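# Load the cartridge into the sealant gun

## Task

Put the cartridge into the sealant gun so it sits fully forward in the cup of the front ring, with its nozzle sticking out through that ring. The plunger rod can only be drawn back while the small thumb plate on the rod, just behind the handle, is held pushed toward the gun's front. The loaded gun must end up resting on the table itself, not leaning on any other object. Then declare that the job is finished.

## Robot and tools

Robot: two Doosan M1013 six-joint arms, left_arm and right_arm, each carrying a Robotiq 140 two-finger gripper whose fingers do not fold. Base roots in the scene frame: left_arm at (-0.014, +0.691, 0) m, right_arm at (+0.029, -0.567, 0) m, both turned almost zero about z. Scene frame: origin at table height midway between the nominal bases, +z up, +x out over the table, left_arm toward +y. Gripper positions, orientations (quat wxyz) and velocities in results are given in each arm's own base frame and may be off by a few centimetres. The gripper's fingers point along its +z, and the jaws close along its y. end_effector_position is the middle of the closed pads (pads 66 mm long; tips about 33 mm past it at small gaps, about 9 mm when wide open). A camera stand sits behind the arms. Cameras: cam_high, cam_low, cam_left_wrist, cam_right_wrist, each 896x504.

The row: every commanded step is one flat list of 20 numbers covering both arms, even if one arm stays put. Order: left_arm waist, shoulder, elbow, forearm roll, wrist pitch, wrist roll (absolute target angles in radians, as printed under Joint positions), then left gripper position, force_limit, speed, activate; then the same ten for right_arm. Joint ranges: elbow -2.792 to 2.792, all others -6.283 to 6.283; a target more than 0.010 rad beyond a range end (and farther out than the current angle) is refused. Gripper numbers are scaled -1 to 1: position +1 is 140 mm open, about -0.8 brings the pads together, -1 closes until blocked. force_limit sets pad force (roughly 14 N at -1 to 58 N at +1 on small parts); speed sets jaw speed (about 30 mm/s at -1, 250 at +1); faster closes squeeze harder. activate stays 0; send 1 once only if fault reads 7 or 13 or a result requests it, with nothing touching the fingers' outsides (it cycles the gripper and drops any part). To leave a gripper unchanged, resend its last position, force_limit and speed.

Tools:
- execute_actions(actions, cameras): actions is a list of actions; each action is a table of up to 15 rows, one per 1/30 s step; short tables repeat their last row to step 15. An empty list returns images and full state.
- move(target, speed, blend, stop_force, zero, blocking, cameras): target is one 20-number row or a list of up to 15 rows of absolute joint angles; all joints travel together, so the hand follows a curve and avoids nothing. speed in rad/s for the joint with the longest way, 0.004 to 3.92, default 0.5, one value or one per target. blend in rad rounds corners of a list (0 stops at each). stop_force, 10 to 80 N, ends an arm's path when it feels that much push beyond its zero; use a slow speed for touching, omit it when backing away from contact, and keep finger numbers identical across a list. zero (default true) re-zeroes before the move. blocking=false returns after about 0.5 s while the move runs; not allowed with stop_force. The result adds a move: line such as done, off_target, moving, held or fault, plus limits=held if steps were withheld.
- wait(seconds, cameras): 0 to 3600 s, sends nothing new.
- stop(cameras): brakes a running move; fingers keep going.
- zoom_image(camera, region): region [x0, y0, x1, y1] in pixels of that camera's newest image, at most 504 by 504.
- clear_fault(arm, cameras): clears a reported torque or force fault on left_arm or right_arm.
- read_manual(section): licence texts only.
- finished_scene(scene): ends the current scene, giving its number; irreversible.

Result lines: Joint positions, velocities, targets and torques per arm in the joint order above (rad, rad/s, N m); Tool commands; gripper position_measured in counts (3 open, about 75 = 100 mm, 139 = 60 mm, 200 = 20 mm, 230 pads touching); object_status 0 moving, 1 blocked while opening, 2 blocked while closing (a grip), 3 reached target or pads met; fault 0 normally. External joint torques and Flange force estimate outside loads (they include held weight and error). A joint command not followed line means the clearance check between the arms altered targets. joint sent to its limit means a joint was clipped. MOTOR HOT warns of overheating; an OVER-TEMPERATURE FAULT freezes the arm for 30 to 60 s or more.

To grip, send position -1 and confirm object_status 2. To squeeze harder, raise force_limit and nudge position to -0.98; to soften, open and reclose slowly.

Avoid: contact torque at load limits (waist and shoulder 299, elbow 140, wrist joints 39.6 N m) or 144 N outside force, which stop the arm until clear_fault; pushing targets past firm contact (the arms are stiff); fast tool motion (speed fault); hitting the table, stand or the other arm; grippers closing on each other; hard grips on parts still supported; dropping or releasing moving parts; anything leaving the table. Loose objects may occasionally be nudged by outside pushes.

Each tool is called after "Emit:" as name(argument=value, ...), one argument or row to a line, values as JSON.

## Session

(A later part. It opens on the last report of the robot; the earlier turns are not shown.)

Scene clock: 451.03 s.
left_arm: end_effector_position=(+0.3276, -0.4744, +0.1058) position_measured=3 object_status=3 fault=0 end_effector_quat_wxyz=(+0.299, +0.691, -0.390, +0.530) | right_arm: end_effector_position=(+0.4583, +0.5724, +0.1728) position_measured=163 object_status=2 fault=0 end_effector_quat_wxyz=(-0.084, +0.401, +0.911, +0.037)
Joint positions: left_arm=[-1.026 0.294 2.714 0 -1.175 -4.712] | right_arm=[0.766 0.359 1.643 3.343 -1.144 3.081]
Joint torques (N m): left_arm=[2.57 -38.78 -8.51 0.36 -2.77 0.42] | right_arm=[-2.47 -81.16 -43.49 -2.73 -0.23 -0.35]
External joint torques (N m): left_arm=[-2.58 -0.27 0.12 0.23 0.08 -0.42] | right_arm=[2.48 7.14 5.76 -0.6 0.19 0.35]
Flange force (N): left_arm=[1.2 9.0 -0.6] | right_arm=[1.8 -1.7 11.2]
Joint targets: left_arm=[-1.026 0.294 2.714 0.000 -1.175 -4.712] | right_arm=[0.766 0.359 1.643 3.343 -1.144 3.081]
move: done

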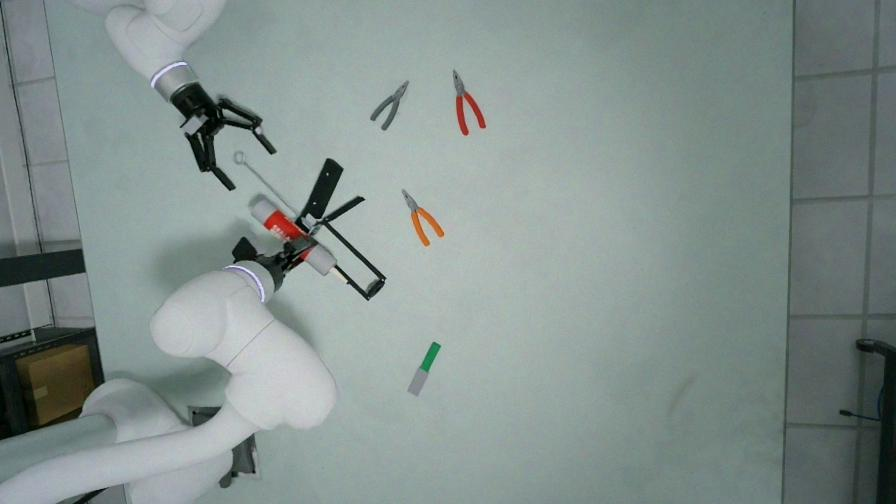

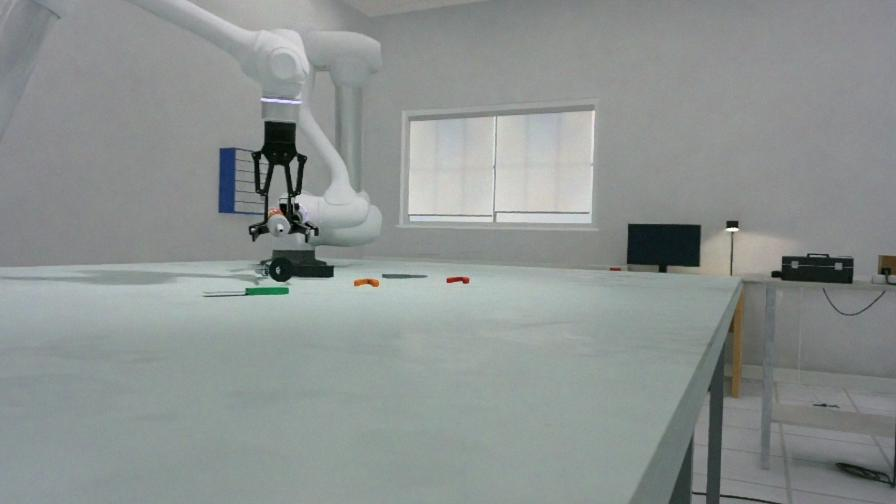

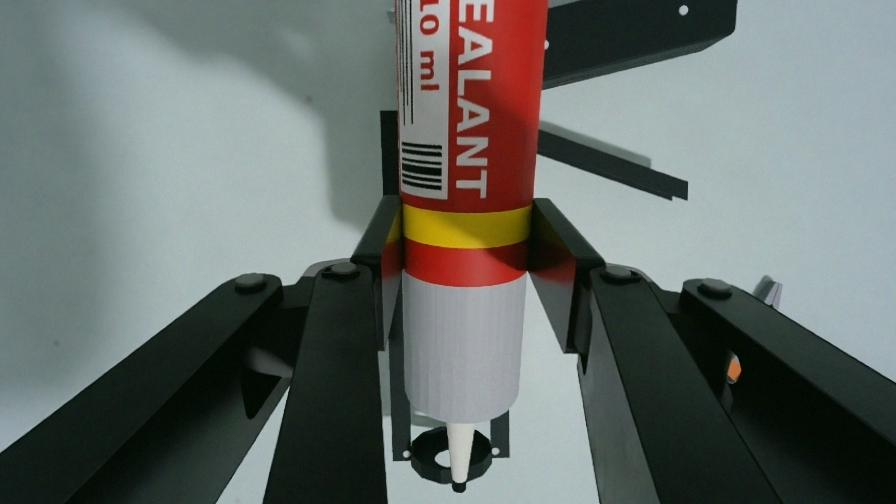

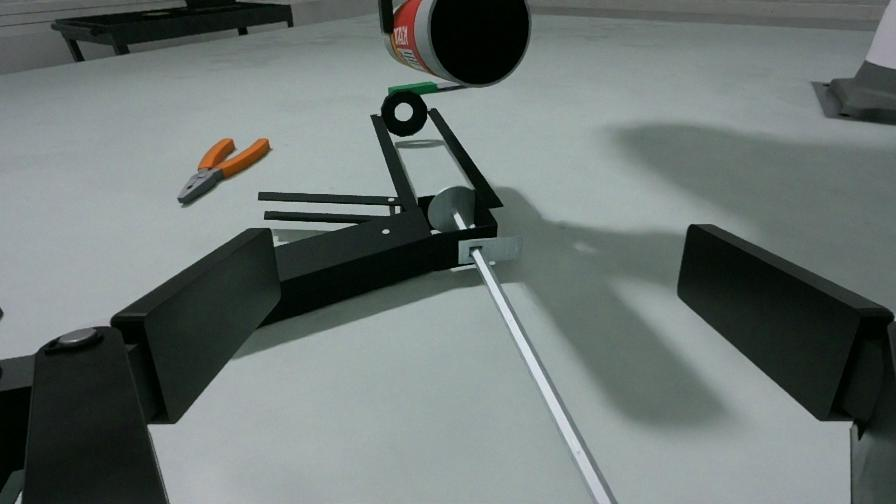

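Emit:
move(
  target=[-1.0264,0.294,2.7137,0,-1.1751,-4.712,1,0,0,0,0.7316,0.3897,1.7019,3.3512,-1.0661,3.0022,-0.98,1,-1,0],
  speed=0.06,
  cameras=["cam_low","cam_left_wrist","cam_right_wrist"],
)

Emit:
zoom_image(
  camera="cam_left_wrist",
  region=[370, 360, 530, 500],
)

Emit:
zoom_image(
  camera="cam_low",
  region=[250, 220, 340, 290],
)

Scene clock: 478.27 s.
left_arm: end_effector_position=(+0.3276, -0.4744, +0.1058) position_measured=3 object_status=3 fault=0 end_effector_quat_wxyz=(+0.299, +0.691, -0.390, +0.530) | right_arm: end_effector_position=(+0.4709, +0.5506, +0.1209) position_measured=163 object_status=2 fault=0 end_effector_quat_wxyz=(-0.084, +0.389, +0.917, +0.036)
Joint positions: left_arm=[-1.026 0.294 2.714 0 -1.175 -4.712] | right_arm=[0.732 0.39 1.702 3.351 -1.066 3.002]
Joint torques (N m): left_arm=[2.65 -38.39 -8.48 0.45 -2.76 0.48] | right_arm=[-2.1 -82.59 -41.53 -2.56 -0.29 -0.3]
External joint torques (N m): left_arm=[-2.75 -0.61 0.02 0.15 0.07 -0.48] | right_arm=[2.14 7.3 5.57 -0.62 0.21 0.3]
Flange force (N): left_arm=[2.5 10.0 -0.9] | right_arm=[1.4 -1.3 11.2]
Joint targets: left_arm=[-1.026 0.294 2.714 0.000 -1.175 -4.712] | right_arm=[0.732 0.390 1.702 3.351 -1.066 3.002]
move: done

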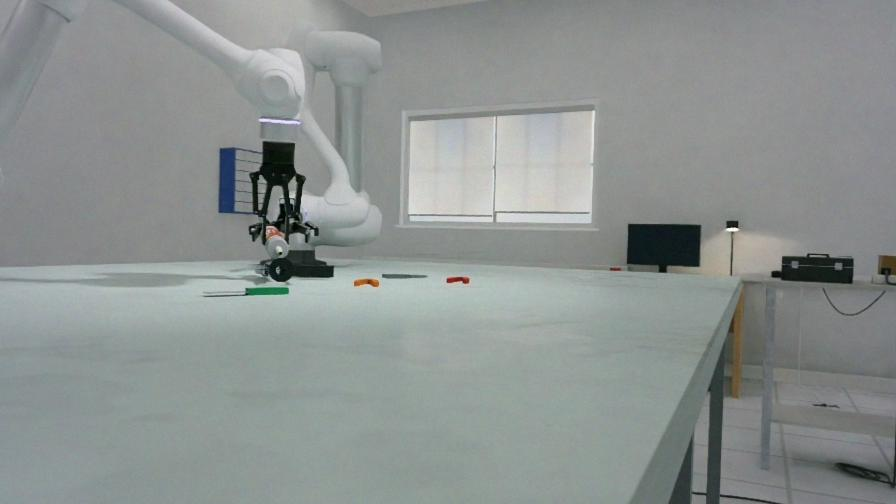

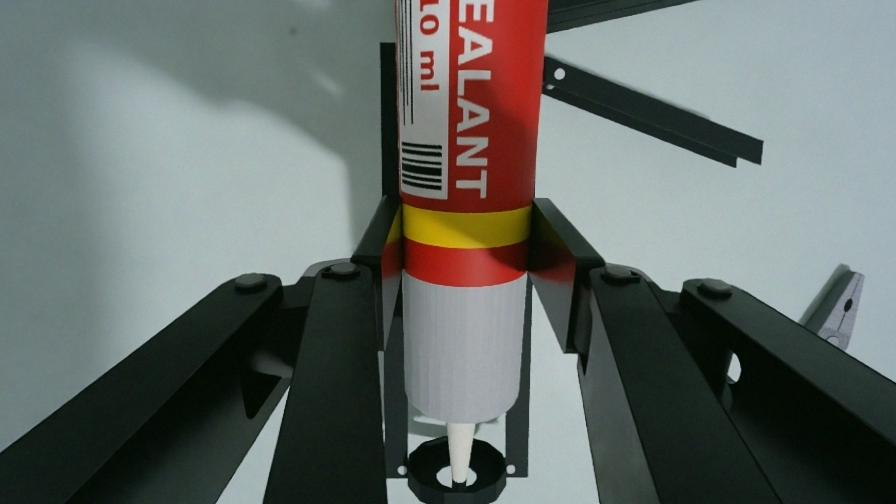

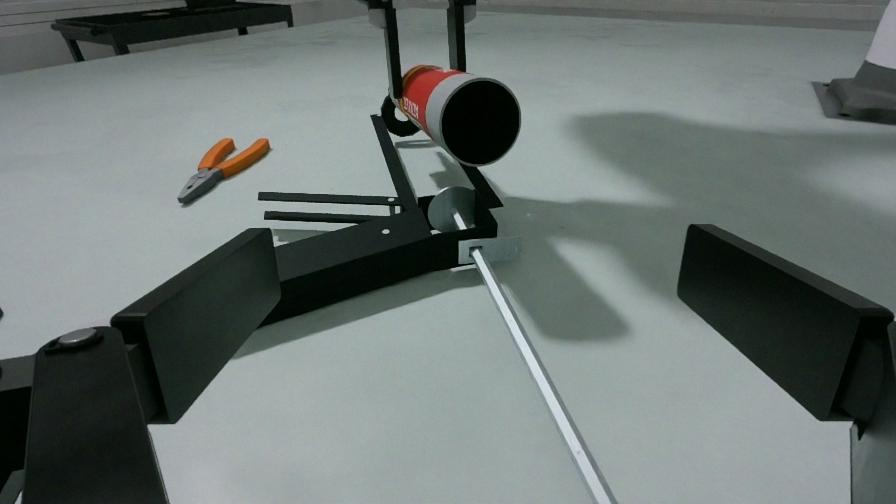

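Scaled by 3.150 from the camera's image (finer frame: 1280x720).

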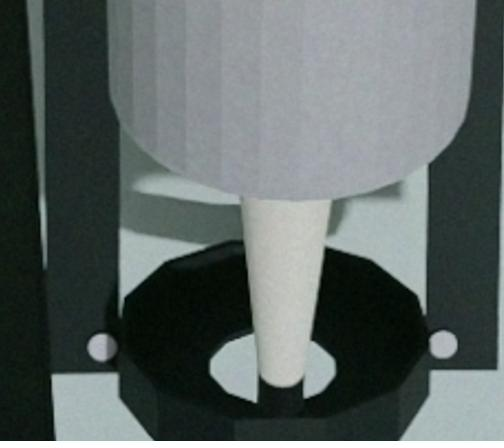

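Scaled by 5.600 from the camera's image (finer frame: 1280x720).

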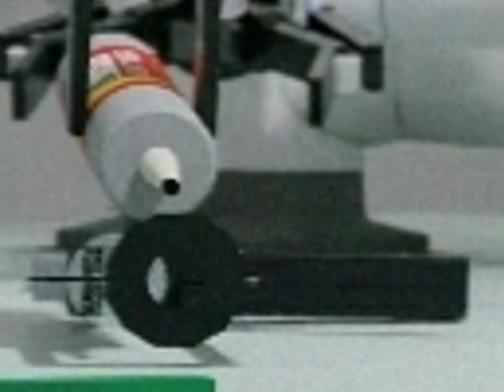

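Emit:
move(
  target=[-1.0264,0.294,2.7137,0,-1.1751,-4.712,1,0,0,0,0.7316,0.4239,1.7341,3.3595,-1.0012,2.9857,-0.98,1,-1,0],
  speed=0.04,
  stop_force=15,
  cameras=["cam_low","cam_left_wrist","cam_right_wrist"],
)

Emit:
zoom_image(
  camera="cam_left_wrist",
  region=[370, 360, 530, 500],
)

Emit:
zoom_image(
  camera="cam_low",
  region=[250, 230, 320, 290],
)

Scene clock: 486.87 s.
left_arm: end_effector_position=(+0.3276, -0.4744, +0.1058) position_measured=3 object_status=3 fault=0 end_effector_quat_wxyz=(+0.299, +0.691, -0.390, +0.530) | right_arm: end_effector_position=(+0.4709, +0.5505, +0.0810) position_measured=163 object_status=2 fault=0 end_effector_quat_wxyz=(-0.084, +0.389, +0.917, +0.036)
Joint positions: left_arm=[-1.026 0.294 2.714 0 -1.175 -4.712] | right_arm=[0.732 0.424 1.734 3.36 -1.001 2.986]
Joint torques (N m): left_arm=[1.86 -38.32 -8.43 0.46 -2.74 0.49] | right_arm=[-0.92 -79.68 -36.37 -2.67 -0.36 -0.3]
External joint torques (N m): left_arm=[-1.85 -0.75 0 0.12 0.05 -0.49] | right_arm=[0.82 2.72 1.97 -0.38 0.27 0.3]
Flange force (N): left_arm=[2.9 6.6 -1.1] | right_arm=[0.8 -0.5 4.4]
Joint targets: left_arm=[-1.026 0.294 2.714 0.000 -1.175 -4.712] | right_arm=[0.732 0.424 1.734 3.360 -1.001 2.986]
move: done

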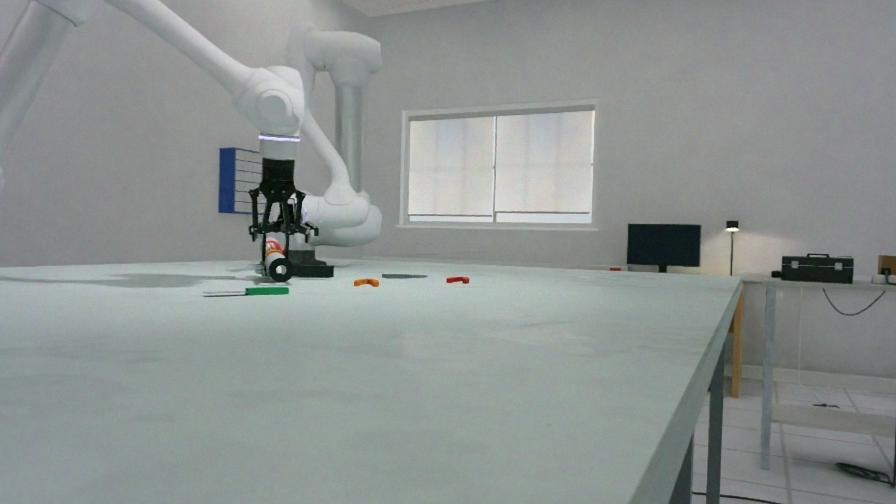

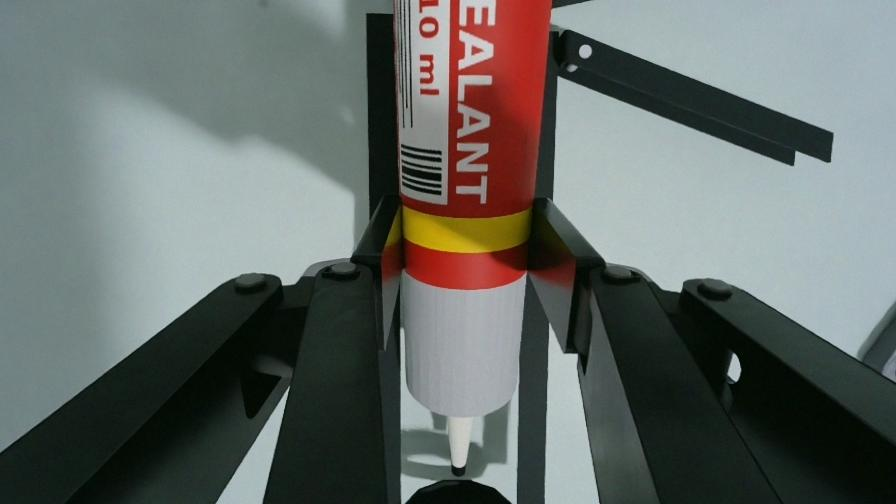

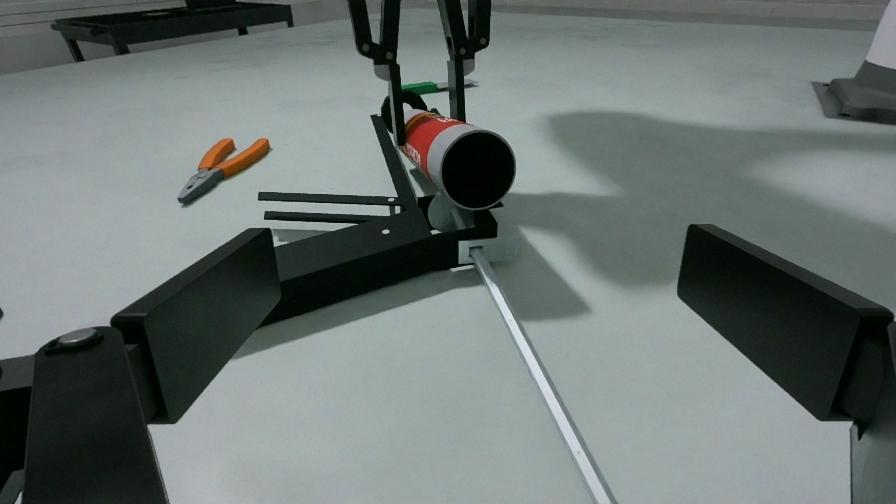

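Scaled by 3.150 from the camera's image (finer frame: 1280x720).

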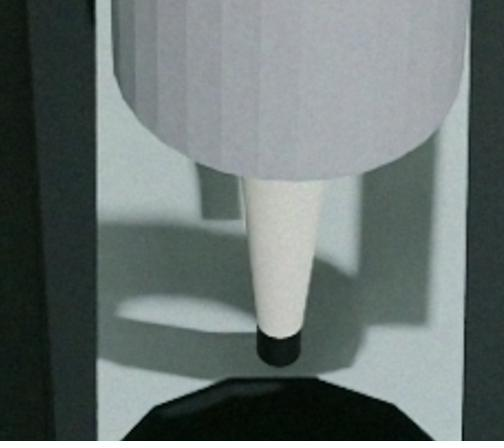

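Scaled by 7.200 from the camera's image (finer frame: 1280x720).

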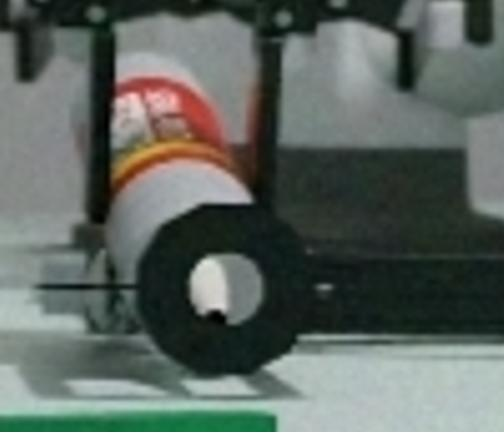

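Emit:
move(
  target=[-1.0264,0.294,2.7137,0,-1.1751,-4.712,1,0,0,0,0.7303,0.4162,1.7308,3.3573,-1.0155,2.9688,-0.98,1,-1,0],
  speed=0.04,
  cameras=["cam_low","cam_left_wrist","cam_right_wrist"],
)

Emit:
zoom_image(
  camera="cam_left_wrist",
  region=[370, 360, 530, 500],
)

Emit:
zoom_image(
  camera="cam_low",
  region=[250, 230, 320, 290],
)

Scene clock: 511.63 s.
left_arm: end_effector_position=(+0.3276, -0.4744, +0.1058) position_measured=3 object_status=3 fault=0 end_effector_quat_wxyz=(+0.299, +0.691, -0.390, +0.530) | right_arm: end_effector_position=(+0.4700, +0.5484, +0.0880) position_measured=163 object_status=2 fault=0 end_effector_quat_wxyz=(-0.085, +0.380, +0.920, +0.035)
Joint positions: left_arm=[-1.026 0.294 2.714 0 -1.175 -4.712] | right_arm=[0.73 0.416 1.731 3.357 -1.015 2.969]
Joint torques (N m): left_arm=[2.61 -39.46 -8.52 0.46 -2.8 0.46] | right_arm=[-2.34 -83.27 -39.94 -2.45 -0.38 -0.29]
External joint torques (N m): left_arm=[-2.59 0.4 0.13 0.13 0.11 -0.46] | right_arm=[2.44 6.86 5.28 -0.61 0.29 0.29]
Flange force (N): left_arm=[-1.1 9.4 0.4] | right_arm=[1.9 -1.6 10.9]
Joint targets: left_arm=[-1.026 0.294 2.714 0.000 -1.175 -4.712] | right_arm=[0.730 0.416 1.731 3.357 -1.015 2.969]
move: done

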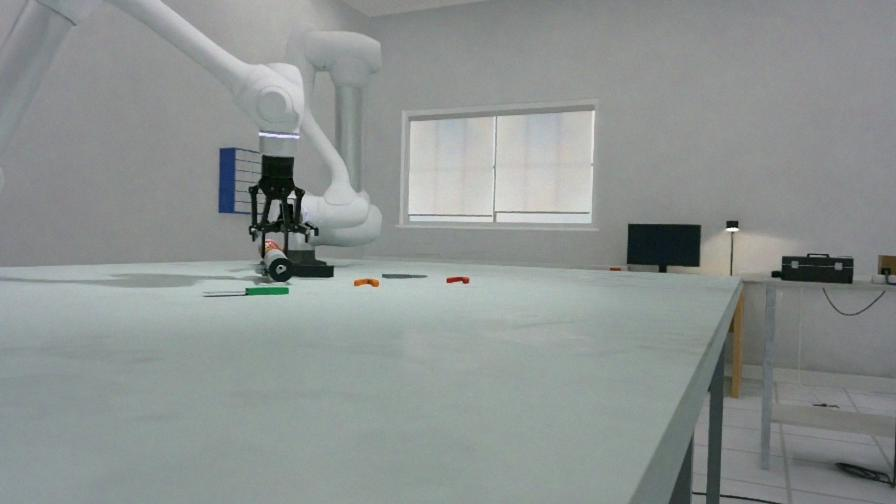

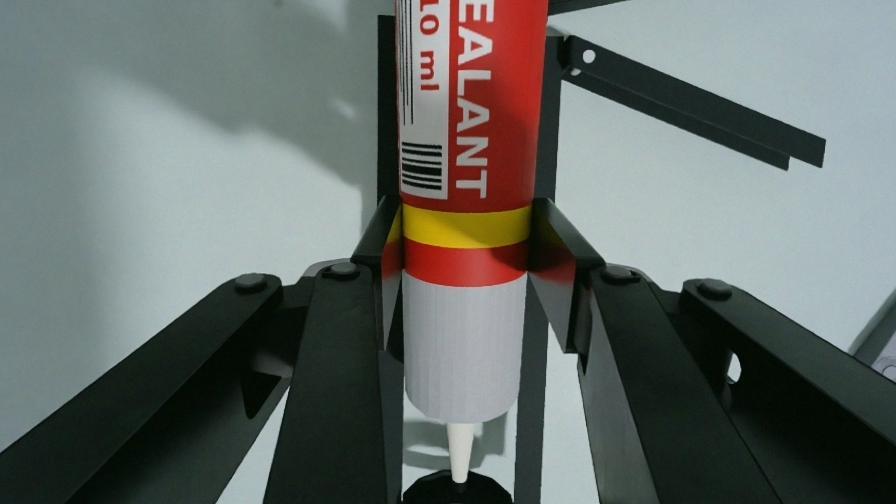

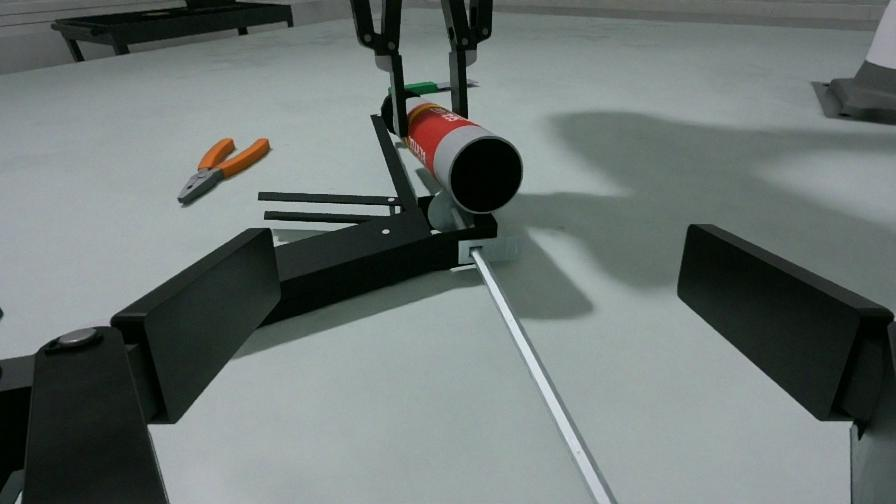

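Scaled by 3.150 from the camera's image (finer frame: 1280x720).

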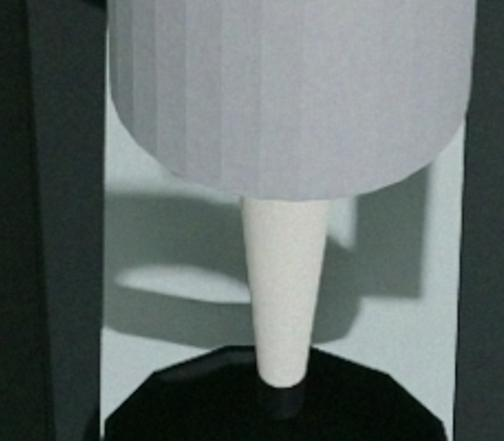

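Scaled by 7.200 from the camera's image (finer frame: 1280x720).

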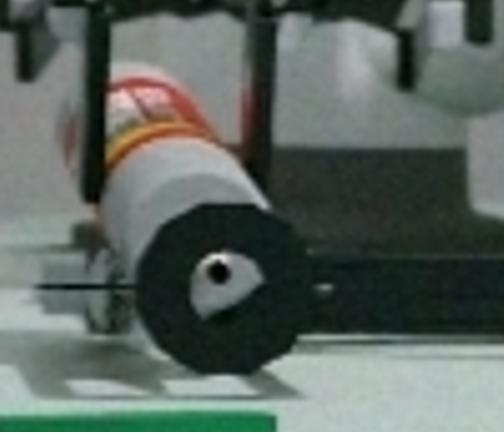

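Emit:
move(
  target=[-1.0264,0.294,2.7137,0,-1.1751,-4.712,1,0,0,0,0.6721,0.4221,1.7315,3.4093,-1.0309,2.8834,-0.98,1,-1,0],
  speed=0.04,
  stop_force=12,
  cameras=["cam_low","cam_left_wrist","cam_right_wrist"],
)

Emit:
zoom_image(
  camera="cam_left_wrist",
  region=[370, 360, 530, 500],
)

Emit:
zoom_image(
  camera="cam_low",
  region=[250, 230, 320, 290],
)

Scene clock: 535.80 s.
left_arm: end_effector_position=(+0.3276, -0.4744, +0.1058) position_measured=3 object_status=3 fault=0 end_effector_quat_wxyz=(+0.299, +0.691, -0.390, +0.530) | right_arm: end_effector_position=(+0.4887, +0.5294, +0.0867) position_measured=163 object_status=2 fault=0 end_effector_quat_wxyz=(-0.106, +0.379, +0.918, +0.044)
Joint positions: left_arm=[-1.026 0.294 2.714 0 -1.175 -4.712] | right_arm=[0.672 0.422 1.732 3.409 -1.031 2.883]
Joint torques (N m): left_arm=[2.04 -38.38 -8.3 0.45 -2.81 0.52] | right_arm=[-2.16 -83.93 -39.46 -2.22 -0.5 -0.31]
External joint torques (N m): left_arm=[-2.09 -0.64 -0.15 0.15 0.12 -0.52] | right_arm=[2.22 7.26 5.18 -0.67 0.33 0.31]
Flange force (N): left_arm=[2.9 7.3 -0.7] | right_arm=[1.1 -0.7 11.2]
Joint targets: left_arm=[-1.026 0.294 2.714 0.000 -1.175 -4.712] | right_arm=[0.672 0.422 1.731 3.409 -1.031 2.883]
move: done

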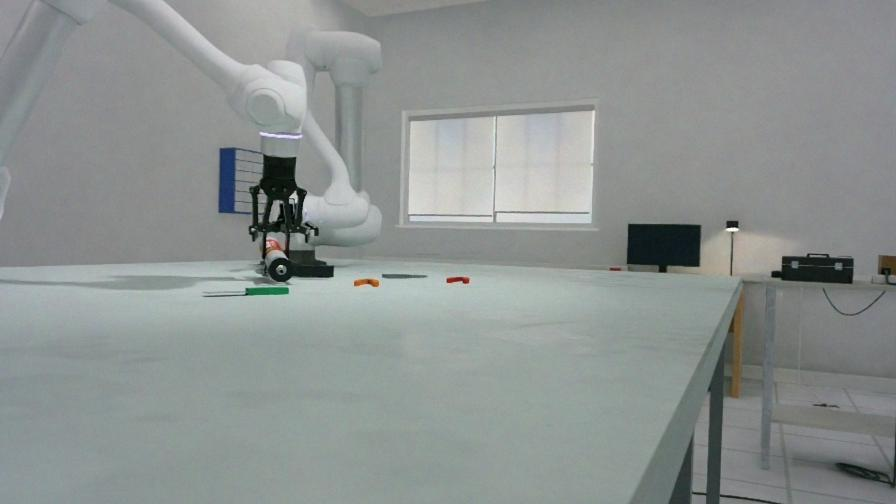

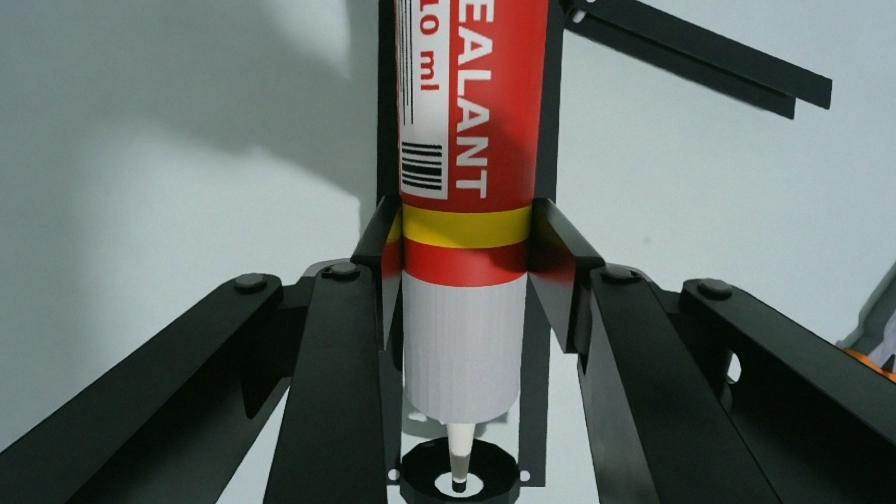

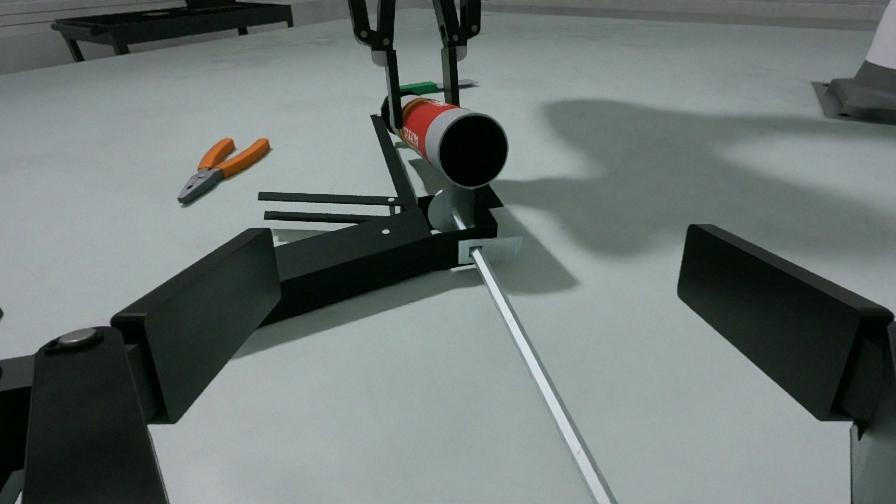

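Scaled by 3.150 from the camera's image (finer frame: 1280x720).

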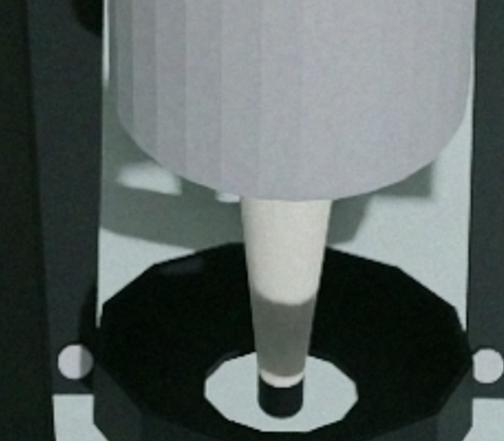

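Scaled by 7.200 from the camera's image (finer frame: 1280x720).

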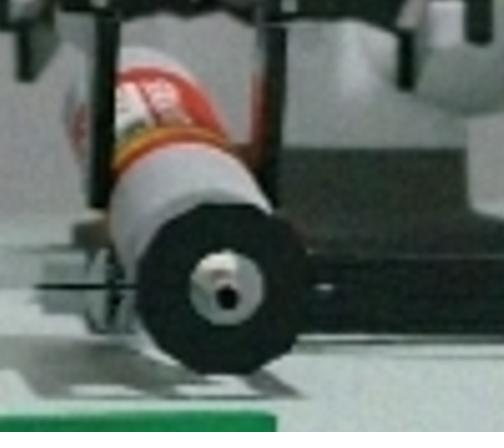

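Emit:
move(
  target=[-1.0264,0.294,2.7137,0,-1.1751,-4.712,1,0,0,0,0.6197,0.4354,1.7324,3.4076,-1.0287,2.8301,-0.98,1,-1,0],
  speed=0.03,
  stop_force=12,
  cameras=["cam_low","cam_left_wrist","cam_right_wrist"],
)

Emit:
zoom_image(
  camera="cam_left_wrist",
  region=[370, 360, 530, 500],
)

Emit:
zoom_image(
  camera="cam_low",
  region=[250, 230, 320, 290],
)

Scene clock: 546.60 s.
left_arm: end_effector_position=(+0.3276, -0.4744, +0.1058) position_measured=3 object_status=3 fault=0 end_effector_quat_wxyz=(+0.299, +0.691, -0.390, +0.530) | right_arm: end_effector_position=(+0.5154, +0.5021, +0.0767) position_measured=163 object_status=2 fault=0 end_effector_quat_wxyz=(-0.106, +0.379, +0.918, +0.044)
Joint positions: left_arm=[-1.026 0.294 2.714 0 -1.175 -4.712] | right_arm=[0.62 0.435 1.732 3.408 -1.029 2.83]
Joint torques (N m): left_arm=[2.41 -39.68 -8.2 0.45 -2.81 0.52] | right_arm=[-2.44 -84.17 -38.9 -2.23 -0.56 -0.32]
External joint torques (N m): left_arm=[-2.42 0.63 -0.24 0.14 0.12 -0.52] | right_arm=[2.42 6.66 5.03 -0.65 0.35 0.32]
Flange force (N): left_arm=[-1.6 8.5 1.4] | right_arm=[1.6 -1.1 10.6]
Joint targets: left_arm=[-1.026 0.294 2.714 0.000 -1.175 -4.712] | right_arm=[0.620 0.435 1.732 3.408 -1.029 2.830]
move: done

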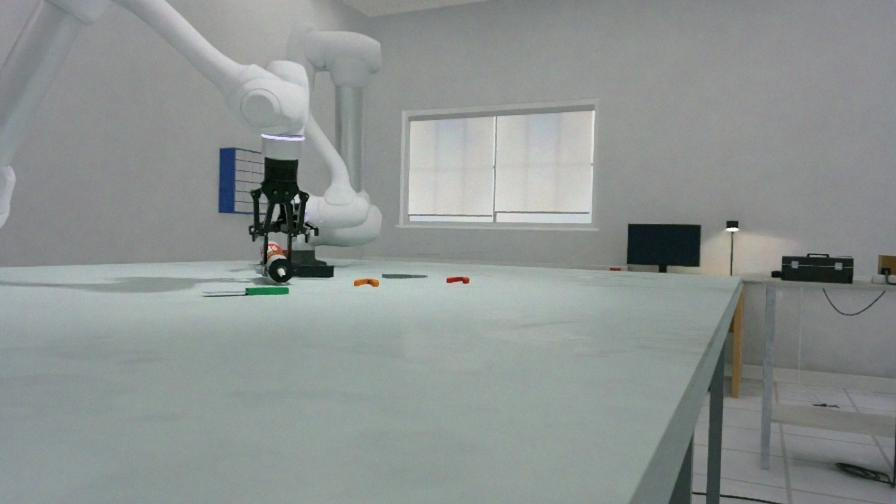

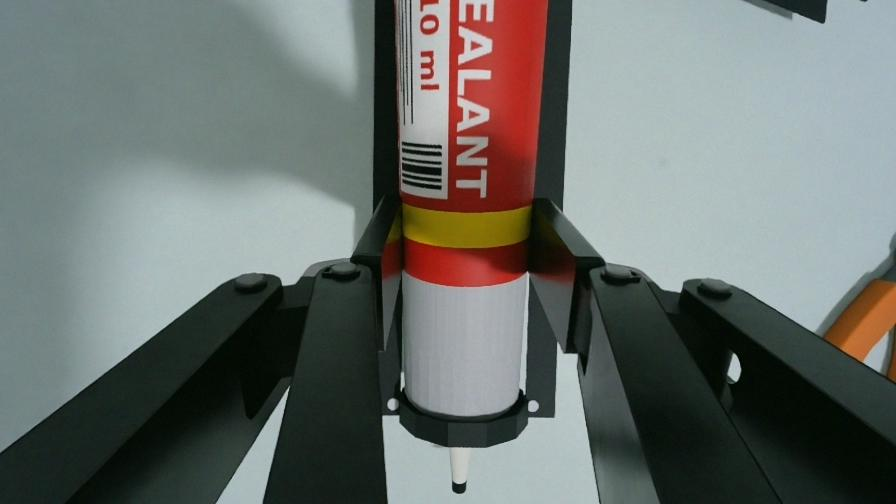

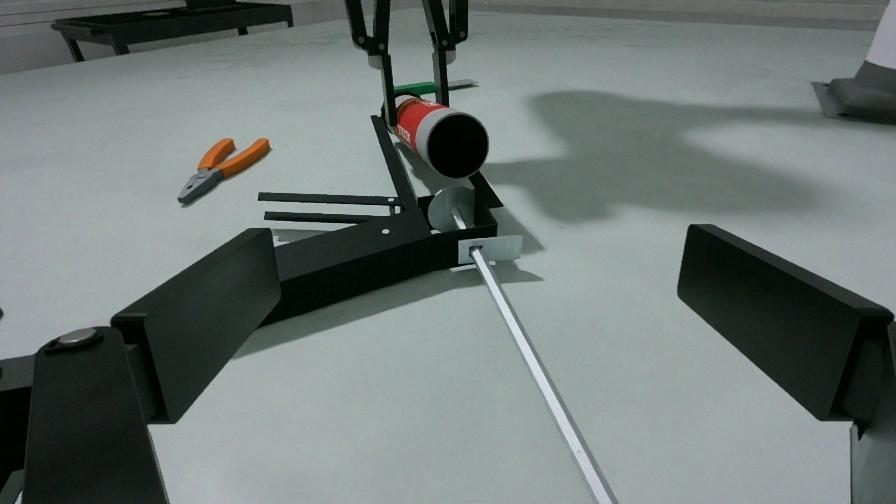

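Scaled by 3.150 from the camera's image (finer frame: 1280x720).

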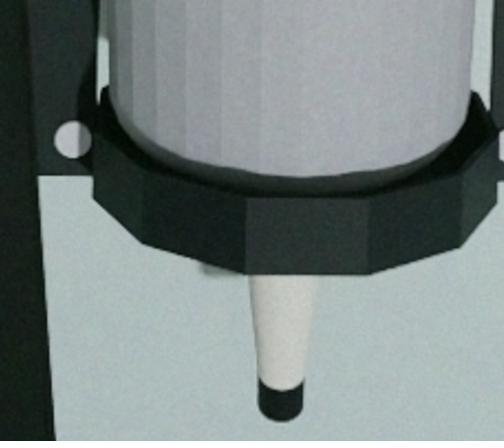

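Scaled by 7.200 from the camera's image (finer frame: 1280x720).

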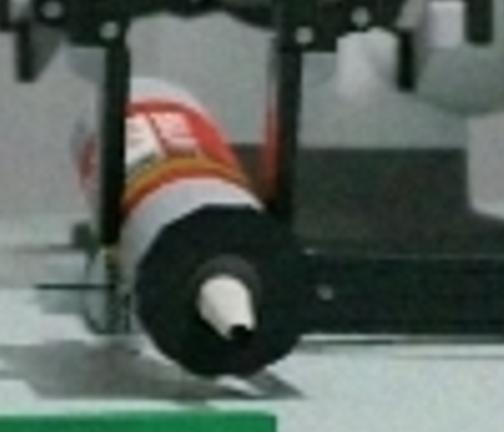

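Emit:
move(
  target=[-1.0264,0.294,2.7137,0,-1.1751,-4.712,1,0,0,0,0.6088,0.4376,1.7312,3.4069,-1.0301,2.8195,-0.98,1,-1,0],
  speed=0.015,
  stop_force=12,
  cameras=["cam_low","cam_left_wrist","cam_right_wrist"],
)

Emit:
zoom_image(
  camera="cam_left_wrist",
  region=[370, 360, 550, 500],
)

Emit:
zoom_image(
  camera="cam_right_wrist",
  region=[360, 80, 540, 260],
)

Scene clock: 560.07 s.
left_arm: end_effector_position=(+0.3276, -0.4744, +0.1058) position_measured=3 object_status=3 fault=0 end_effector_quat_wxyz=(+0.299, +0.691, -0.390, +0.530) | right_arm: end_effector_position=(+0.5210, +0.4964, +0.0756) position_measured=163 object_status=2 fault=0 end_effector_quat_wxyz=(-0.106, +0.379, +0.918, +0.044)
Joint positions: left_arm=[-1.026 0.294 2.714 0 -1.175 -4.712] | right_arm=[0.609 0.438 1.731 3.407 -1.03 2.819]
Joint torques (N m): left_arm=[2.14 -38.41 -8.72 0.42 -2.86 0.45] | right_arm=[-3.47 -84.81 -39.18 -2.61 -0.55 -0.29]
External joint torques (N m): left_arm=[-2.08 -0.66 0.35 0.17 0.17 -0.45] | right_arm=[3.46 7.16 5.34 -0.27 0.33 0.29]
Flange force (N): left_arm=[2.9 7.4 -1.5] | right_arm=[2.8 -0.9 11.7]
Joint targets: left_arm=[-1.026 0.294 2.714 0.000 -1.175 -4.712] | right_arm=[0.609 0.438 1.731 3.407 -1.030 2.820]
move: done

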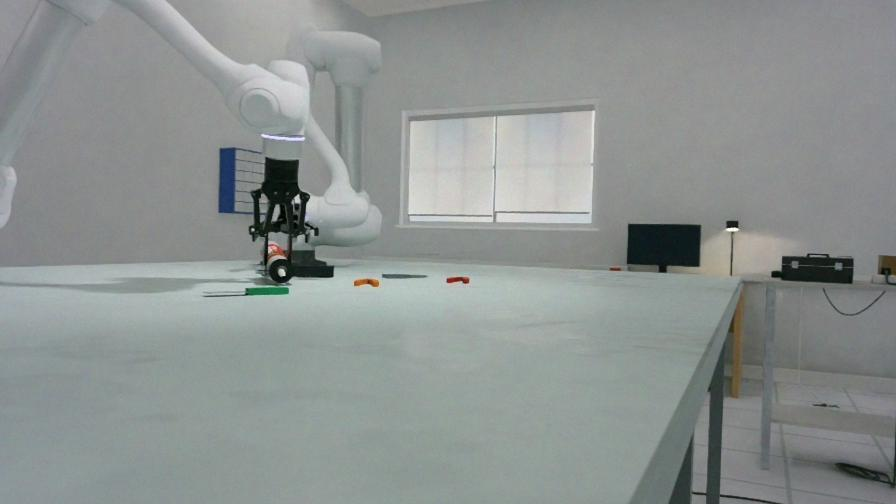

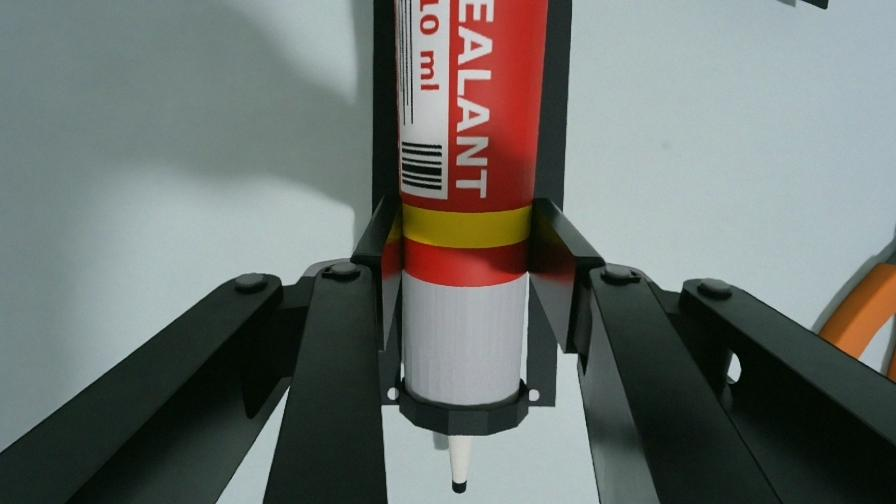

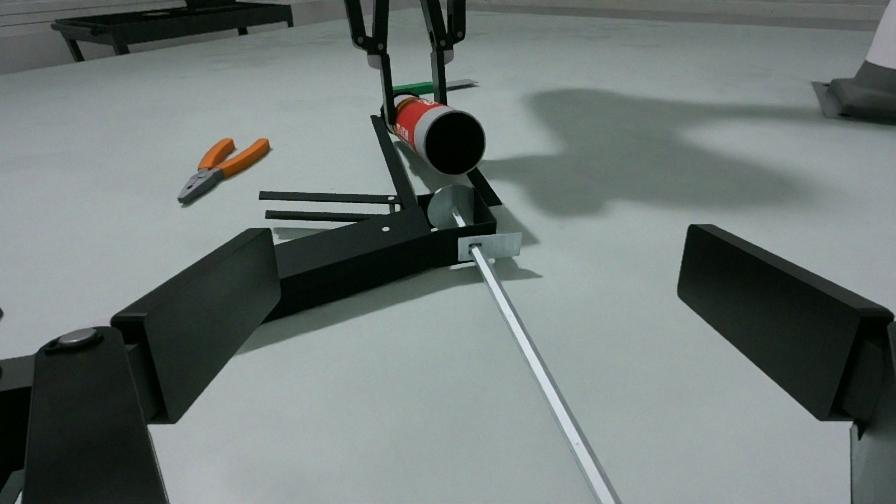

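Scaled by 2.800 from the camera's image (finer frame: 1280x720).

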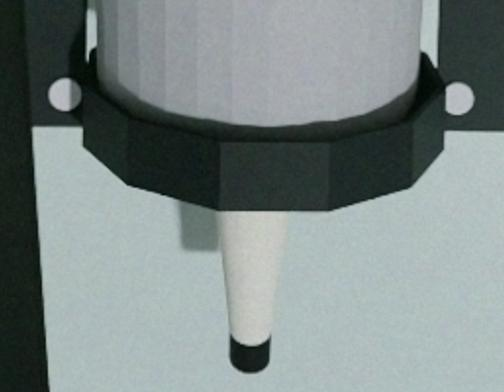

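Scaled by 2.800 from the camera's image (finer frame: 1280x720).

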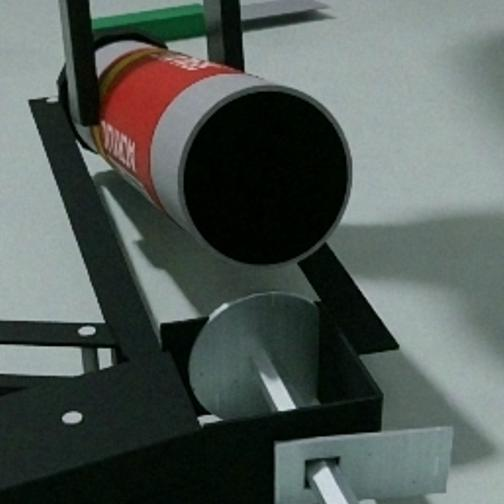

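Emit:
move(
  target=[
    [-1.0264,0.294,2.7137,0,-1.1751,-4.712,1,0,0,0,0.6544,0.4331,1.7391,3.3028,-0.9936,2.9191,-0.98,1,-1,0],
    [-1.0264,0.294,2.7137,0,-1.1751,-4.712,1,0,0,0,0.6775,0.4316,1.7418,3.2462,-0.9803,2.9733,-0.98,1,-1,0],
  ],
  speed=0.04,
  blend=[0.01, 0],
  stop_force=15,
  cameras=["cam_low","cam_left_wrist","cam_right_wrist"],
)

Emit:
zoom_image(
  camera="cam_left_wrist",
  region=[370, 360, 550, 500],
)

Emit:
zoom_image(
  camera="cam_right_wrist",
  region=[360, 80, 540, 260],
)

Emit:
zoom_image(
  camera="cam_low",
  region=[250, 230, 320, 290],
)

Scene clock: 601.83 s.
left_arm: end_effector_position=(+0.3276, -0.4744, +0.1058) position_measured=3 object_status=3 fault=0 end_effector_quat_wxyz=(+0.299, +0.691, -0.390, +0.530) | right_arm: end_effector_position=(+0.5187, +0.4986, +0.0676) position_measured=163 object_status=2 fault=0 end_effector_quat_wxyz=(-0.040, +0.382, +0.923, +0.017)
Joint positions: left_arm=[-1.026 0.294 2.714 0 -1.175 -4.712] | right_arm=[0.677 0.432 1.742 3.246 -0.98 2.973]
Joint torques (N m): left_arm=[2.47 -38.72 -8.38 0.47 -2.79 0.46] | right_arm=[-2.49 -84.56 -39.24 -2.9 -0.27 -0.34]
External joint torques (N m): left_arm=[-2.43 -0.35 -0.03 0.11 0.1 -0.46] | right_arm=[2.52 7 4.99 -0.39 0.21 0.34]
Flange force (N): left_arm=[1.7 8.8 -0.5] | right_arm=[3.1 -0.8 10.6]
Joint targets: left_arm=[-1.026 0.294 2.714 0.000 -1.175 -4.712] | right_arm=[0.678 0.432 1.742 3.246 -0.980 2.973]
move: done

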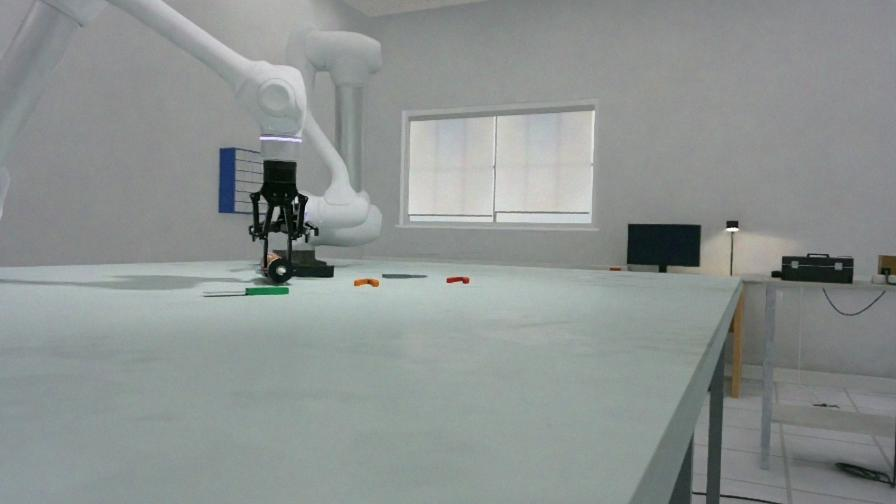

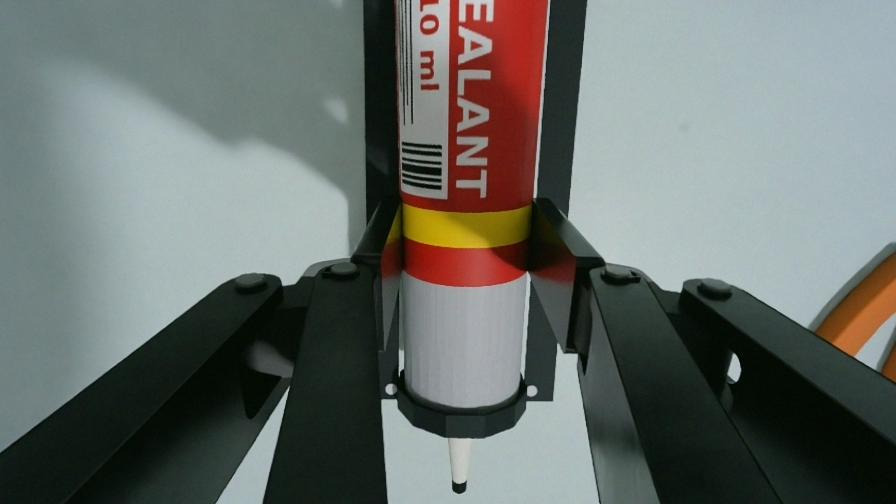

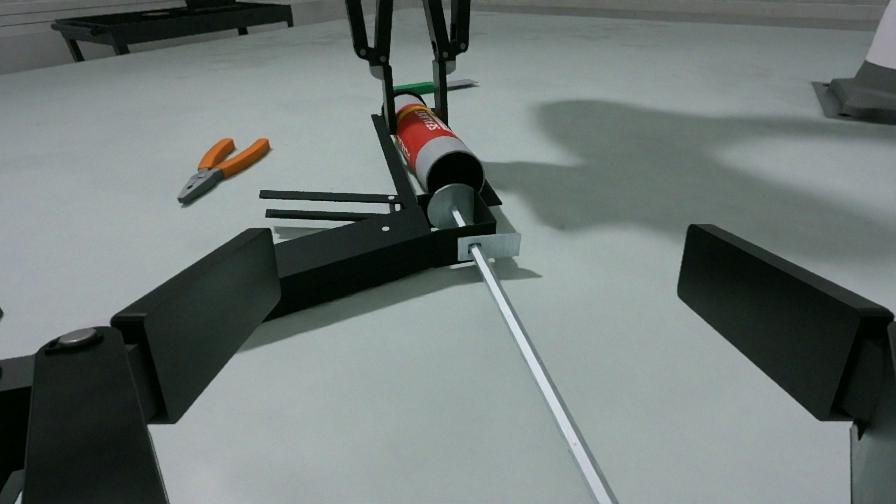

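Scaled by 2.800 from the camera's image (finer frame: 1280x720).

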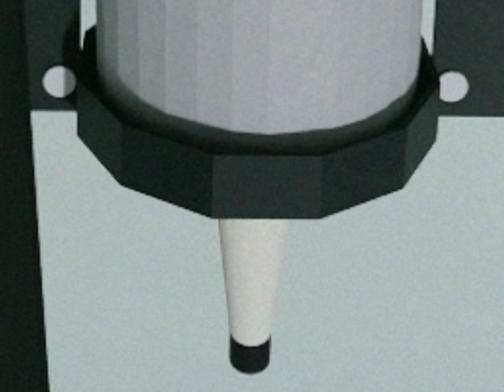

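Scaled by 2.800 from the camera's image (finer frame: 1280x720).

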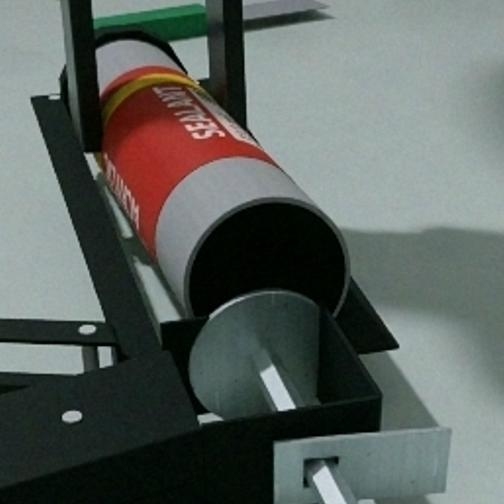

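Scaled by 7.200 from the camera's image (finer frame: 1280x720).

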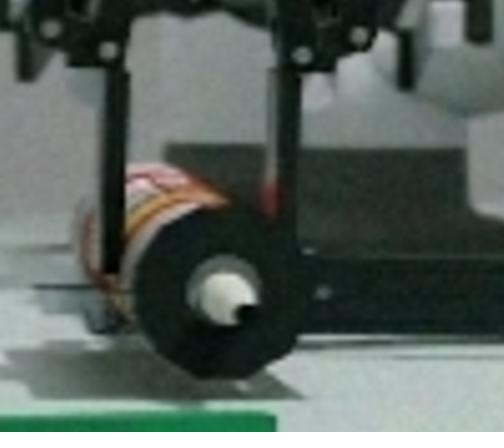

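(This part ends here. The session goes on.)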